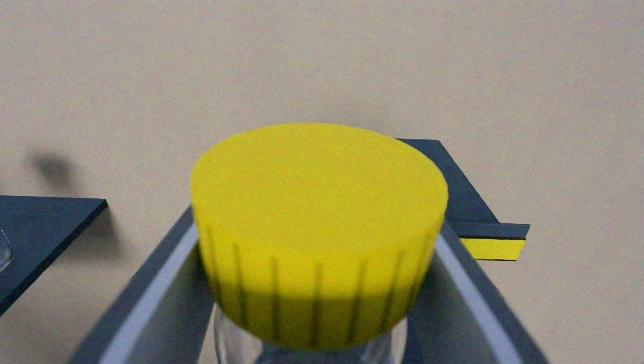

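>>> move --target '{"side": "right", "x": 0.28, "y": -0.435, "z": 1.472, "quat_wxyz": [0.5, -0.5, -0.5, 0.5]}' --min_time_s 0.9

>>> move --target '{"side": "right", "x": 0.39, "y": -0.435, "z": 1.471, "quat_wxyz": [0.5, -0.5, -0.5, 0.5]}' --min_time_s 1.2 --cameras '["right_wrist_camera", "head_camera"]'

Scene clock: 143.43 s.
Joint torques (N m): left_arm=[-16.28 5.79 6.9 -2.67 -1.7 -1.29 0.49] | right_arm=[-17.35 -16.46 0.13 -5.32 -0.33 -2.06 -0.03]
External joint torques (N m): left_arm=[-0.43 0.29 -1.19 -0.65 -0.04 -0.13 0.48] | right_arm=[-0.91 -2.69 1.43 0.1 -0.09 -0.11 -0.02]
Wrist force (N): left_arm=[0.7 -5.2 1.2] | right_arm=[3.5 6.4 1.5]
Wrist torque (N m): left_arm=[0.20 0.10 -0.10] | right_arm=[-0.15 0.12 -0.33]
Wrist force, peak (N): left_arm=[0.5 -5.4 1.2] | right_arm=[3.1 8.3 1.5]
move: done
base_odometry: x=+3.324 y=+0.491 heading=+0.186
lidar_m: 0.49 0.52 0.72 1.31 2.08 3.03 5.34 2.99 2.44 1.94 0.71 0.51
base_status: not commanded
joint_positions: torso_squat_rad=+0.100 torso_shift_rad=+0.000 torso_pitch_rad=+0.000 torso_yaw_rad=+0.000 left_shoulder_pitch_rad=-0.870 left_shoulder_roll_rad=+0.720 left_shoulder_yaw_rad=-0.510 left_elbow_rad=-2.432 left_forearm_roll_rad=-0.070 left_wrist_pitch_rad=+1.657 left_hand_roll_rad=-0.600 left_gripper_m=+0.100 right_shoulder_pitch_rad=-0.722 right_shoulder_roll_rad=-0.668 right_shoulder_yaw_rad=-0.659 right_elbow_rad=-1.870 right_forearm_roll_rad=-0.702 right_wrist_pitch_rad=+1.308 right_hand_roll_rad=+1.722 right_gripper_m=+0.053 head_pan_rad=-0.450 head_tilt_rad=+0.400
joint_status: all done
wheel_motors_off: 0
motor_effort: left_wheel=-11(11) right_wheel=+5(6)
contact_limits: left_gripper_m 400 mA; right_gripper_m 400 mA
chest: x=-0.2279 y=-0.0002 z=+1.2864 quat_wxyz=(+1.000, +0.000, +0.000, +0.000) (m; base frame)
left_hand: x=+0.2298 y=+0.1387 z=+1.4017 quat_wxyz=(+0.503, +0.497, -0.502, -0.498) (m; base frame)
right_hand: x=+0.2798 y=-0.4350 z=+1.4718 quat_wxyz=(+0.500, -0.500, -0.500, +0.500) (m; base frame)
right_hand_status: reached (checked arc, planned for 0.9 s): 0 mm and 0.0 deg off.
pictures: none

Scene clock: 145.00 s.
Joint torques (N m): left_arm=[-16.36 6.01 6.92 -2.52 -1.74 -1.25 0.51] | right_arm=[-22.35 -14.52 0.27 -7.76 -0.53 -2.08 0.09]
External joint torques (N m): left_arm=[-0.5 0.5 -1.17 -0.5 -0.07 -0.09 0.5] | right_arm=[-1.01 -1.27 1.09 0.18 -0.09 -0.21 0.1]
Wrist force (N): left_arm=[0.9 -5.0 1.1] | right_arm=[3.1 6.3 1.3]
Wrist torque (N m): left_arm=[0.18 0.11 -0.08] | right_arm=[-0.22 0.06 -0.29]
Wrist force, peak (N): left_arm=[0.8 -5.3 1.1] | right_arm=[2.8 7.5 1.5]
move: done
base_odometry: x=+3.324 y=+0.491 heading=+0.186
lidar_m: 0.50 0.53 0.72 1.31 2.08 3.02 5.34 2.99 2.44 1.93 0.71 0.52
base_status: not commanded
joint_positions: torso_squat_rad=+0.100 torso_shift_rad=+0.000 torso_pitch_rad=+0.000 torso_yaw_rad=+0.000 left_shoulder_pitch_rad=-0.870 left_shoulder_roll_rad=+0.720 left_shoulder_yaw_rad=-0.510 left_elbow_rad=-2.432 left_forearm_roll_rad=-0.070 left_wrist_pitch_rad=+1.657 left_hand_roll_rad=-0.600 left_gripper_m=+0.100 right_shoulder_pitch_rad=-0.978 right_shoulder_roll_rad=-0.647 right_shoulder_yaw_rad=-0.523 right_elbow_rad=-1.346 right_forearm_roll_rad=-0.615 right_wrist_pitch_rad=+1.013 right_hand_roll_rad=+1.898 right_gripper_m=+0.053 head_pan_rad=-0.450 head_tilt_rad=+0.400
joint_status: all done
wheel_motors_off: 0
motor_effort: left_wheel=-11(11) right_wheel=+5(6)
contact_limits: left_gripper_m 400 mA; right_gripper_m 400 mA
chest: x=-0.2279 y=-0.0002 z=+1.2864 quat_wxyz=(+1.000, +0.000, +0.000, +0.000) (m; base frame)
left_hand: x=+0.2298 y=+0.1387 z=+1.4017 quat_wxyz=(+0.503, +0.497, -0.502, -0.498) (m; base frame)
right_hand: x=+0.3898 y=-0.4351 z=+1.4707 quat_wxyz=(+0.500, -0.500, -0.500, +0.500) (m; base frame)
right_hand_status: reached (checked arc, planned for 1.2 s): 0 mm and 0.0 deg off.
pictures: head_camera, right_wrist_camera
camera_calibration:
head_camera: T_world_to_cam=[[-0.458723, -0.888221, 0.0252474, -0.127552], [-0.326678, 0.142153, -0.934384, 1.38019], [0.826351, -0.436871, -0.355371, 0.641313], [0, 0, 0, 1]] pos_world=[-0.137582, -0.0293223, 1.52076]
right_wrist_camera: T_world_to_cam=[[-0.0174922, -0.998539, 0.0511168, -0.507542], [-0.496677, -0.0356927, -0.867201, 1.48051], [0.867759, -0.0405578, -0.495327, 0.444769], [0, 0, 0, 1]] pos_world=[0.340507, -0.435918, 1.53015]

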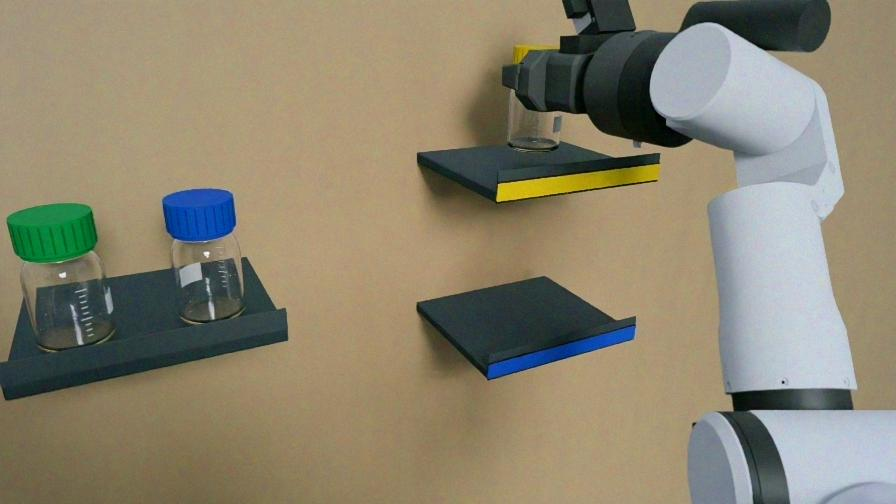

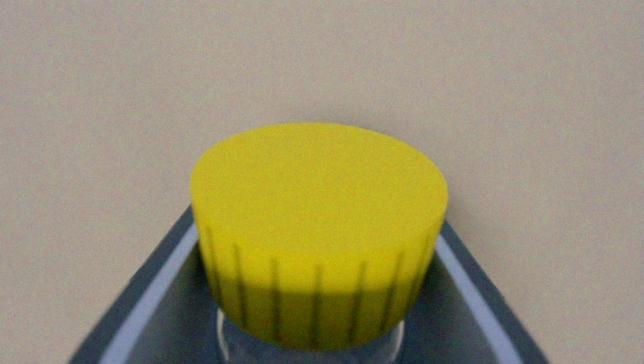

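>>> move --target '{"side": "right", "x": 0.39, "y": -0.435, "z": 1.4545, "quat_wxyz": [0.5, -0.5, -0.5, 0.5]}' --min_time_s 0.8

>>> move --target '{"side": "right", "x": 0.39, "y": -0.435, "z": 1.4515, "quat_wxyz": [0.5, -0.5, -0.5, 0.5]}' --min_time_s 0.5

Scene clock: 146.67 s.
Joint torques (N m): left_arm=[-16.51 5.55 6.65 -2.53 -1.65 -1.2 0.46] | right_arm=[-19.98 -14.01 -1.88 -8.18 -0.72 -1.97 0.07]
External joint torques (N m): left_arm=[-0.66 0.05 -1.44 -0.51 0.02 -0.04 0.44] | right_arm=[1.23 -0.61 -1.02 -0.09 -0.27 -0.11 0.07]
Wrist force (N): left_arm=[0.5 -5.1 0.8] | right_arm=[2.6 5.0 1.5]
Wrist torque (N m): left_arm=[0.19 0.08 -0.08] | right_arm=[-0.17 -0.03 -0.28]
Wrist force, peak (N): left_arm=[0.7 -5.3 1.0] | right_arm=[3.8 6.9 0.7]
move: done
base_odometry: x=+3.324 y=+0.491 heading=+0.186
lidar_m: 0.50 0.52 0.73 1.31 2.08 3.03 5.34 2.99 2.44 1.93 0.71 0.52
base_status: not commanded
joint_positions: torso_squat_rad=+0.100 torso_shift_rad=+0.000 torso_pitch_rad=+0.000 torso_yaw_rad=+0.000 left_shoulder_pitch_rad=-0.870 left_shoulder_roll_rad=+0.720 left_shoulder_yaw_rad=-0.510 left_elbow_rad=-2.432 left_forearm_roll_rad=-0.070 left_wrist_pitch_rad=+1.657 left_hand_roll_rad=-0.600 left_gripper_m=+0.100 right_shoulder_pitch_rad=-0.938 right_shoulder_roll_rad=-0.627 right_shoulder_yaw_rad=-0.531 right_elbow_rad=-1.367 right_forearm_roll_rad=-0.625 right_wrist_pitch_rad=+0.993 right_hand_roll_rad=+1.911 right_gripper_m=+0.053 head_pan_rad=-0.450 head_tilt_rad=+0.400
joint_status: all done
wheel_motors_off: 0
motor_effort: left_wheel=-11(11) right_wheel=+4(6)
contact_limits: left_gripper_m 400 mA; right_gripper_m 400 mA
chest: x=-0.2279 y=-0.0002 z=+1.2864 quat_wxyz=(+1.000, +0.000, +0.000, +0.000) (m; base frame)
left_hand: x=+0.2298 y=+0.1387 z=+1.4017 quat_wxyz=(+0.503, +0.497, -0.502, -0.498) (m; base frame)
right_hand: x=+0.3901 y=-0.4352 z=+1.4548 quat_wxyz=(+0.500, -0.500, -0.500, +0.500) (m; base frame)
right_hand_status: reached (checked arc, planned for 0.8 s): 0 mm and 0.1 deg off.
pictures: none

Scene clock: 147.50 s.
Joint torques (N m): left_arm=[-16.41 5.76 6.78 -2.51 -1.78 -1.31 0.47] | right_arm=[-14.04 -10.76 -1.65 -4.8 -0.32 0.24 -0.01]
External joint torques (N m): left_arm=[-0.55 0.26 -1.31 -0.49 -0.11 -0.15 0.46] | right_arm=[7.12 2.65 -0.79 3.29 0.13 2.1 0]
Wrist force (N): left_arm=[0.7 -5.2 1.0] | right_arm=[1.6 -4.9 -1.3]
Wrist torque (N m): left_arm=[0.20 0.10 -0.09] | right_arm=[-0.30 0.03 -0.13]
Wrist force, peak (N): left_arm=[0.6 -5.3 1.0] | right_arm=[3.0 6.5 0.5]
move: done
base_odometry: x=+3.324 y=+0.491 heading=+0.186
lidar_m: 0.50 0.52 0.72 1.31 2.09 3.02 5.34 2.99 2.44 1.93 0.71 0.52
base_status: not commanded
joint_positions: torso_squat_rad=+0.100 torso_shift_rad=+0.000 torso_pitch_rad=+0.000 torso_yaw_rad=+0.000 left_shoulder_pitch_rad=-0.870 left_shoulder_roll_rad=+0.720 left_shoulder_yaw_rad=-0.510 left_elbow_rad=-2.432 left_forearm_roll_rad=-0.070 left_wrist_pitch_rad=+1.657 left_hand_roll_rad=-0.600 left_gripper_m=+0.100 right_shoulder_pitch_rad=-0.930 right_shoulder_roll_rad=-0.622 right_shoulder_yaw_rad=-0.533 right_elbow_rad=-1.373 right_forearm_roll_rad=-0.627 right_wrist_pitch_rad=+0.987 right_hand_roll_rad=+1.914 right_gripper_m=+0.053 head_pan_rad=-0.450 head_tilt_rad=+0.400
joint_status: all done
wheel_motors_off: 0
motor_effort: left_wheel=-11(11) right_wheel=+5(6)
contact_limits: left_gripper_m 400 mA; right_gripper_m 400 mA
chest: x=-0.2280 y=-0.0002 z=+1.2864 quat_wxyz=(+1.000, +0.000, +0.000, +0.000) (m; base frame)
left_hand: x=+0.2297 y=+0.1387 z=+1.4017 quat_wxyz=(+0.503, +0.497, -0.502, -0.498) (m; base frame)
right_hand: x=+0.3896 y=-0.4350 z=+1.4533 quat_wxyz=(+0.499, -0.501, -0.500, +0.499) (m; base frame)
right_hand_status: reached (checked arc, planned for 0.5 s): 2 mm and 0.2 deg off.
pictures: none

>>> move --target '{"side": "right", "x": 0.39, "y": -0.435, "z": 1.4531, "quat_wxyz": [0.5, -0.5, -0.5, 0.5]}' --min_time_s 0.4

>>> move --joints '{"right_gripper_m": 0.1}'

>>> move --target '{"side": "right", "x": 0.31, "y": -0.435, "z": 1.4545, "quat_wxyz": [0.5, -0.5, -0.5, 0.5]}' --min_time_s 1.0 --cameras '["right_wrist_camera", "head_camera"]'

Scene clock: 148.67 s.
Joint torques (N m): left_arm=[-16.08 5.91 6.88 -2.46 -1.63 -1.27 0.46] | right_arm=[-18.83 -13.42 0.02 -6.03 -0.1 -0.53 0.1]
External joint torques (N m): left_arm=[-0.23 0.41 -1.21 -0.45 0.04 -0.1 0.45] | right_arm=[2.33 0 0.89 2.06 0.35 1.33 0.11]
Wrist force (N): left_arm=[0.8 -5.0 0.7] | right_arm=[1.8 -0.6 -0.9]
Wrist torque (N m): left_arm=[0.18 0.10 -0.09] | right_arm=[-0.28 -0.03 -0.14]
Wrist force, peak (N): left_arm=[0.9 -5.4 1.0] | right_arm=[1.8 -5.5 -1.7]
move: done
base_odometry: x=+3.324 y=+0.491 heading=+0.186
lidar_m: 0.49 0.52 0.72 1.31 2.09 3.02 5.34 2.99 2.44 1.93 0.71 0.52
base_status: not commanded
joint_positions: torso_squat_rad=+0.100 torso_shift_rad=+0.000 torso_pitch_rad=+0.000 torso_yaw_rad=+0.000 left_shoulder_pitch_rad=-0.870 left_shoulder_roll_rad=+0.720 left_shoulder_yaw_rad=-0.510 left_elbow_rad=-2.432 left_forearm_roll_rad=-0.070 left_wrist_pitch_rad=+1.657 left_hand_roll_rad=-0.600 left_gripper_m=+0.100 right_shoulder_pitch_rad=-0.930 right_shoulder_roll_rad=-0.623 right_shoulder_yaw_rad=-0.533 right_elbow_rad=-1.374 right_forearm_roll_rad=-0.627 right_wrist_pitch_rad=+0.987 right_hand_roll_rad=+1.915 right_gripper_m=+0.053 head_pan_rad=-0.450 head_tilt_rad=+0.400
joint_status: all done
wheel_motors_off: 0
motor_effort: left_wheel=-11(11) right_wheel=+5(6)
contact_limits: left_gripper_m 400 mA; right_gripper_m 400 mA
chest: x=-0.2280 y=-0.0002 z=+1.2864 quat_wxyz=(+1.000, +0.000, +0.000, +0.000) (m; base frame)
left_hand: x=+0.2297 y=+0.1387 z=+1.4017 quat_wxyz=(+0.503, +0.497, -0.502, -0.498) (m; base frame)
right_hand: x=+0.3895 y=-0.4350 z=+1.4539 quat_wxyz=(+0.499, -0.502, -0.501, +0.499) (m; base frame)
right_hand_status: reached (checked arc, planned for 0.4 s): 1 mm and 0.3 deg off.
pictures: none

Scene clock: 149.70 s.
Joint torques (N m): left_arm=[-16.04 5.97 7.01 -2.48 -1.66 -1.2 0.58] | right_arm=[-19.69 -13.95 -0.22 -6.77 -0.45 -1.61 0.12]
External joint torques (N m): left_arm=[-0.19 0.47 -1.08 -0.47 0 -0.04 0.57] | right_arm=[1.47 -0.53 0.64 1.32 0 0.25 0.13]
Wrist force (N): left_arm=[0.7 -5.1 1.1] | right_arm=[3.4 4.7 0.2]
Wrist torque (N m): left_arm=[0.17 0.09 -0.07] | right_arm=[-0.21 0.06 -0.29]
Wrist force, peak (N): left_arm=[0.8 -5.3 1.0] | right_arm=[2.3 6.0 0.7]
move: done
base_odometry: x=+3.324 y=+0.491 heading=+0.186
lidar_m: 0.50 0.52 0.72 1.31 2.08 3.03 5.34 2.99 2.45 1.93 0.71 0.52
base_status: not commanded
joint_positions: torso_squat_rad=+0.100 torso_shift_rad=+0.000 torso_pitch_rad=+0.000 torso_yaw_rad=+0.000 left_shoulder_pitch_rad=-0.870 left_shoulder_roll_rad=+0.720 left_shoulder_yaw_rad=-0.510 left_elbow_rad=-2.432 left_forearm_roll_rad=-0.070 left_wrist_pitch_rad=+1.657 left_hand_roll_rad=-0.600 left_gripper_m=+0.100 right_shoulder_pitch_rad=-0.930 right_shoulder_roll_rad=-0.623 right_shoulder_yaw_rad=-0.533 right_elbow_rad=-1.374 right_forearm_roll_rad=-0.627 right_wrist_pitch_rad=+0.987 right_hand_roll_rad=+1.915 right_gripper_m=+0.100 head_pan_rad=-0.450 head_tilt_rad=+0.400
joint_status: all done
wheel_motors_off: 0
motor_effort: left_wheel=-11(11) right_wheel=+4(6)
contact_limits: left_gripper_m 400 mA; right_gripper_m 400 mA
chest: x=-0.2280 y=-0.0002 z=+1.2864 quat_wxyz=(+1.000, +0.000, +0.000, +0.000) (m; base frame)
left_hand: x=+0.2297 y=+0.1387 z=+1.4017 quat_wxyz=(+0.503, +0.497, -0.502, -0.498) (m; base frame)
right_hand: x=+0.3895 y=-0.4350 z=+1.4536 quat_wxyz=(+0.499, -0.501, -0.500, +0.499) (m; base frame)
pictures: none

Scene clock: 151.07 s.
Joint torques (N m): left_arm=[-16.18 5.89 6.93 -2.47 -1.76 -1.3 0.48] | right_arm=[-16.9 -15.6 -2.09 -6.18 -0.52 -1.83 0.04]
External joint torques (N m): left_arm=[-0.33 0.39 -1.16 -0.45 -0.09 -0.14 0.47] | right_arm=[0.63 -1.82 -0.66 0.16 -0.23 0.11 0.05]
Wrist force (N): left_arm=[0.8 -5.1 1.1] | right_arm=[3.0 4.5 0.7]
Wrist torque (N m): left_arm=[0.20 0.08 -0.09] | right_arm=[-0.16 -0.01 -0.08]
Wrist force, peak (N): left_arm=[0.9 -5.4 1.0] | right_arm=[4.2 4.8 0.9]
move: done
base_odometry: x=+3.324 y=+0.491 heading=+0.186
lidar_m: 0.49 0.52 0.73 1.31 2.08 3.03 5.34 3.00 2.44 1.93 0.71 0.51
base_status: not commanded
joint_positions: torso_squat_rad=+0.100 torso_shift_rad=+0.000 torso_pitch_rad=+0.000 torso_yaw_rad=+0.000 left_shoulder_pitch_rad=-0.870 left_shoulder_roll_rad=+0.720 left_shoulder_yaw_rad=-0.510 left_elbow_rad=-2.432 left_forearm_roll_rad=-0.070 left_wrist_pitch_rad=+1.657 left_hand_roll_rad=-0.600 left_gripper_m=+0.100 right_shoulder_pitch_rad=-0.731 right_shoulder_roll_rad=-0.637 right_shoulder_yaw_rad=-0.614 right_elbow_rad=-1.768 right_forearm_roll_rad=-0.678 right_wrist_pitch_rad=+1.199 right_hand_roll_rad=+1.772 right_gripper_m=+0.100 head_pan_rad=-0.450 head_tilt_rad=+0.400
joint_status: all done
wheel_motors_off: 0
motor_effort: left_wheel=-10(11) right_wheel=+6(6)
contact_limits: left_gripper_m 400 mA; right_gripper_m 400 mA
chest: x=-0.2280 y=-0.0002 z=+1.2864 quat_wxyz=(+1.000, +0.000, +0.000, +0.000) (m; base frame)
left_hand: x=+0.2297 y=+0.1387 z=+1.4018 quat_wxyz=(+0.503, +0.497, -0.502, -0.498) (m; base frame)
right_hand: x=+0.3103 y=-0.4350 z=+1.4546 quat_wxyz=(+0.500, -0.500, -0.500, +0.500) (m; base frame)
right_hand_status: reached (checked arc, planned for 1.0 s): 0 mm and 0.0 deg off.
pictures: head_camera, right_wrist_camera
camera_calibration:
head_camera: T_world_to_cam=[[-0.45869, -0.888238, 0.0252291, -0.127566], [-0.326494, 0.142061, -0.934463, 1.3803], [0.826441, -0.436866, -0.355167, 0.641099], [0, 0, 0, 1]] pos_world=[-0.137683, -0.029322, 1.52076]
right_wrist_camera: T_world_to_cam=[[-0.0163591, -0.998527, 0.0517276, -0.509318], [-0.496395, -0.0367978, -0.867316, 1.4266], [0.867942, -0.0398659, -0.495062, 0.505582], [0, 0, 0, 1]] pos_world=[0.261011, -0.435917, 1.51396]

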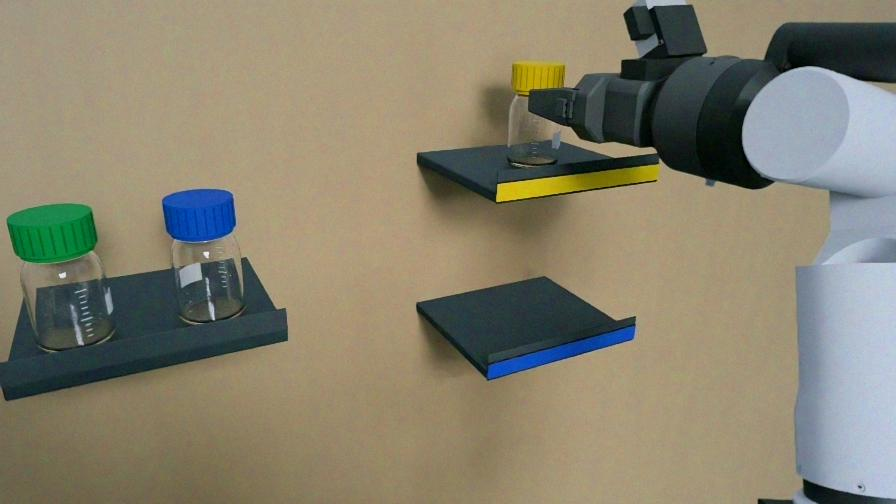

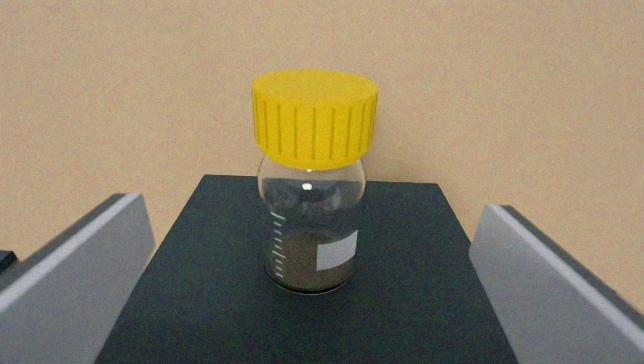

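>>> move --joints '{"right_shoulder_pitch_rad": -0.563, "right_shoulder_roll_rad": -0.616, "right_shoulder_yaw_rad": -0.73, "right_elbow_rad": -2.241, "right_forearm_roll_rad": -0.736, "right_wrist_pitch_rad": 1.47, "right_hand_roll_rad": 1.57, "left_gripper_m": 0.085, "head_pan_rad": 0.1}' --min_time_s 0.8

>>> move --target '{"side": "left", "x": 0.29, "y": 0.018, "z": 1.343, "quat_wxyz": [0.5, 0.5, -0.5, -0.5]}' --min_time_s 1.3 --cameras '["left_wrist_camera", "head_camera"]'

Scene clock: 153.10 s.
Joint torques (N m): left_arm=[-16.51 6.33 7.16 -2.25 -1.73 -1.22 0.45] | right_arm=[-11.84 -13.53 -1.73 -3.05 -0.08 -2.04 0.09]
External joint torques (N m): left_arm=[-0.65 0.83 -0.92 -0.23 -0.06 -0.06 0.44] | right_arm=[1.42 -0.95 -0.32 0.48 -0.1 -0.07 0.09]
Wrist force (N): left_arm=[0.7 -5.2 1.0] | right_arm=[4.1 5.2 0.3]
Wrist torque (N m): left_arm=[0.21 0.09 -0.09] | right_arm=[-0.30 0.14 -0.16]
Wrist force, peak (N): left_arm=[0.6 -5.4 1.1] | right_arm=[3.1 7.0 0.6]
move: done
base_odometry: x=+3.324 y=+0.491 heading=+0.186
lidar_m: 0.50 0.52 0.72 1.31 2.08 3.03 5.34 2.99 2.44 1.93 0.72 0.52
base_status: not commanded
joint_positions: torso_squat_rad=+0.100 torso_shift_rad=+0.000 torso_pitch_rad=+0.000 torso_yaw_rad=+0.000 left_shoulder_pitch_rad=-0.870 left_shoulder_roll_rad=+0.720 left_shoulder_yaw_rad=-0.510 left_elbow_rad=-2.432 left_forearm_roll_rad=-0.070 left_wrist_pitch_rad=+1.657 left_hand_roll_rad=-0.600 left_gripper_m=+0.085 right_shoulder_pitch_rad=-0.563 right_shoulder_roll_rad=-0.616 right_shoulder_yaw_rad=-0.730 right_elbow_rad=-2.241 right_forearm_roll_rad=-0.736 right_wrist_pitch_rad=+1.470 right_hand_roll_rad=+1.570 right_gripper_m=+0.100 head_pan_rad=+0.100 head_tilt_rad=+0.400
joint_status: all done
wheel_motors_off: 0
motor_effort: left_wheel=-10(11) right_wheel=+5(7)
contact_limits: left_gripper_m 400 mA; right_gripper_m 400 mA
chest: x=-0.2281 y=-0.0002 z=+1.2864 quat_wxyz=(+1.000, +0.000, +0.000, +0.000) (m; base frame)
left_hand: x=+0.2297 y=+0.1387 z=+1.4018 quat_wxyz=(+0.503, +0.497, -0.502, -0.498) (m; base frame)
right_hand: x=+0.2098 y=-0.3997 z=+1.4548 quat_wxyz=(+0.500, -0.500, -0.500, +0.499) (m; base frame)
pictures: none

Scene clock: 154.73 s.
Joint torques (N m): left_arm=[-19.65 3.48 8.1 -3.93 -1.81 -0.94 0.44] | right_arm=[-12.07 -13.33 -1.3 -3.28 -0.09 -2.01 -0.05]
External joint torques (N m): left_arm=[-0.79 0.56 -1.12 0.6 0.02 -0.06 0.43] | right_arm=[1.18 -0.74 0.11 0.25 -0.11 -0.03 -0.04]
Wrist force (N): left_arm=[0.8 -5.1 0.9] | right_arm=[3.5 4.9 0.4]
Wrist torque (N m): left_arm=[0.19 0.13 -0.11] | right_arm=[-0.27 0.08 -0.13]
Wrist force, peak (N): left_arm=[1.6 -5.8 1.0] | right_arm=[4.3 5.4 1.6]
move: done
base_odometry: x=+3.324 y=+0.491 heading=+0.186
lidar_m: 0.50 0.52 0.71 1.31 2.08 3.02 5.34 2.99 2.44 1.93 0.71 0.52
base_status: not commanded
joint_positions: torso_squat_rad=+0.100 torso_shift_rad=+0.000 torso_pitch_rad=+0.000 torso_yaw_rad=+0.000 left_shoulder_pitch_rad=-1.020 left_shoulder_roll_rad=+0.391 left_shoulder_yaw_rad=-0.826 left_elbow_rad=-1.943 left_forearm_roll_rad=-0.369 left_wrist_pitch_rad=+1.526 left_hand_roll_rad=-0.445 left_gripper_m=+0.085 right_shoulder_pitch_rad=-0.563 right_shoulder_roll_rad=-0.616 right_shoulder_yaw_rad=-0.730 right_elbow_rad=-2.241 right_forearm_roll_rad=-0.736 right_wrist_pitch_rad=+1.470 right_hand_roll_rad=+1.570 right_gripper_m=+0.100 head_pan_rad=+0.100 head_tilt_rad=+0.400
joint_status: all done
wheel_motors_off: 0
motor_effort: left_wheel=-11(11) right_wheel=+5(7)
contact_limits: left_gripper_m 400 mA; right_gripper_m 400 mA
chest: x=-0.2281 y=-0.0002 z=+1.2864 quat_wxyz=(+1.000, +0.000, +0.000, +0.000) (m; base frame)
left_hand: x=+0.2897 y=+0.0181 z=+1.3432 quat_wxyz=(+0.500, +0.500, -0.500, -0.500) (m; base frame)
left_hand_status: reached (checked arc, planned for 1.3 s): 0 mm and 0.0 deg off.
right_hand: x=+0.2098 y=-0.3997 z=+1.4548 quat_wxyz=(+0.500, -0.500, -0.500, +0.499) (m; base frame)
pictures: head_camera, left_wrist_camera
camera_calibration:
head_camera: T_world_to_cam=[[0.0731385, -0.997003, 0.0251996, -0.017917], [-0.352213, -0.0494604, -0.934612, 1.37521], [0.933058, 0.0594805, -0.354775, 0.662714], [0, 0, 0, 1]] pos_world=[-0.132673, 0.0107367, 1.52086]
left_wrist_camera: T_world_to_cam=[[-0.0364248, -0.999324, -0.00498666, 0.0343021], [-0.466597, 0.0214195, -0.88421, 1.34981], [0.883719, -0.0298804, -0.467062, 0.446102], [0, 0, 0, 1]] pos_world=[0.236837, 0.0186965, 1.40204]

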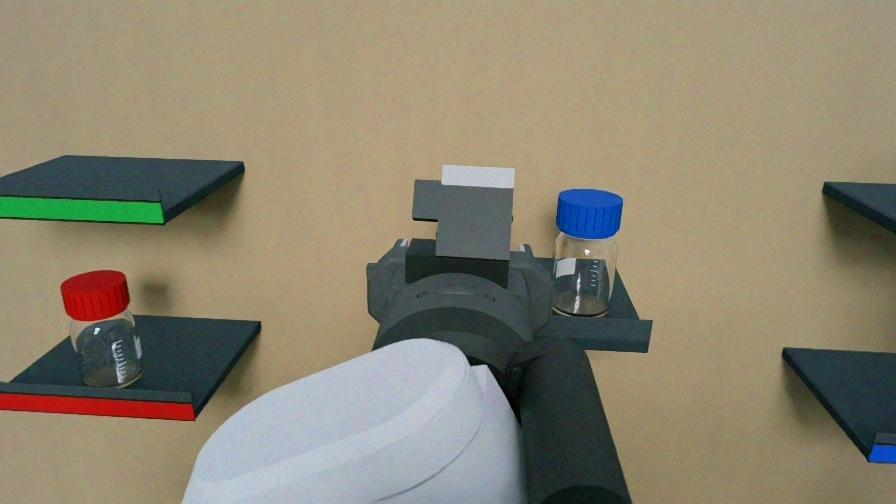

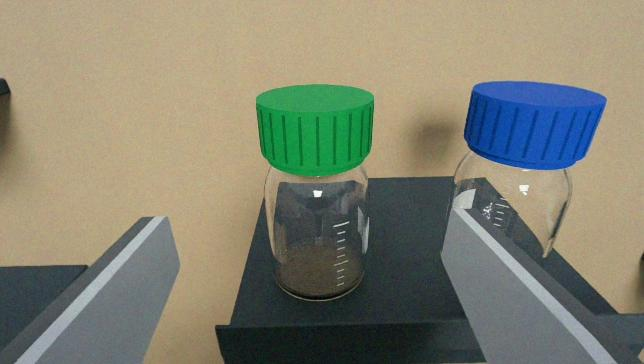

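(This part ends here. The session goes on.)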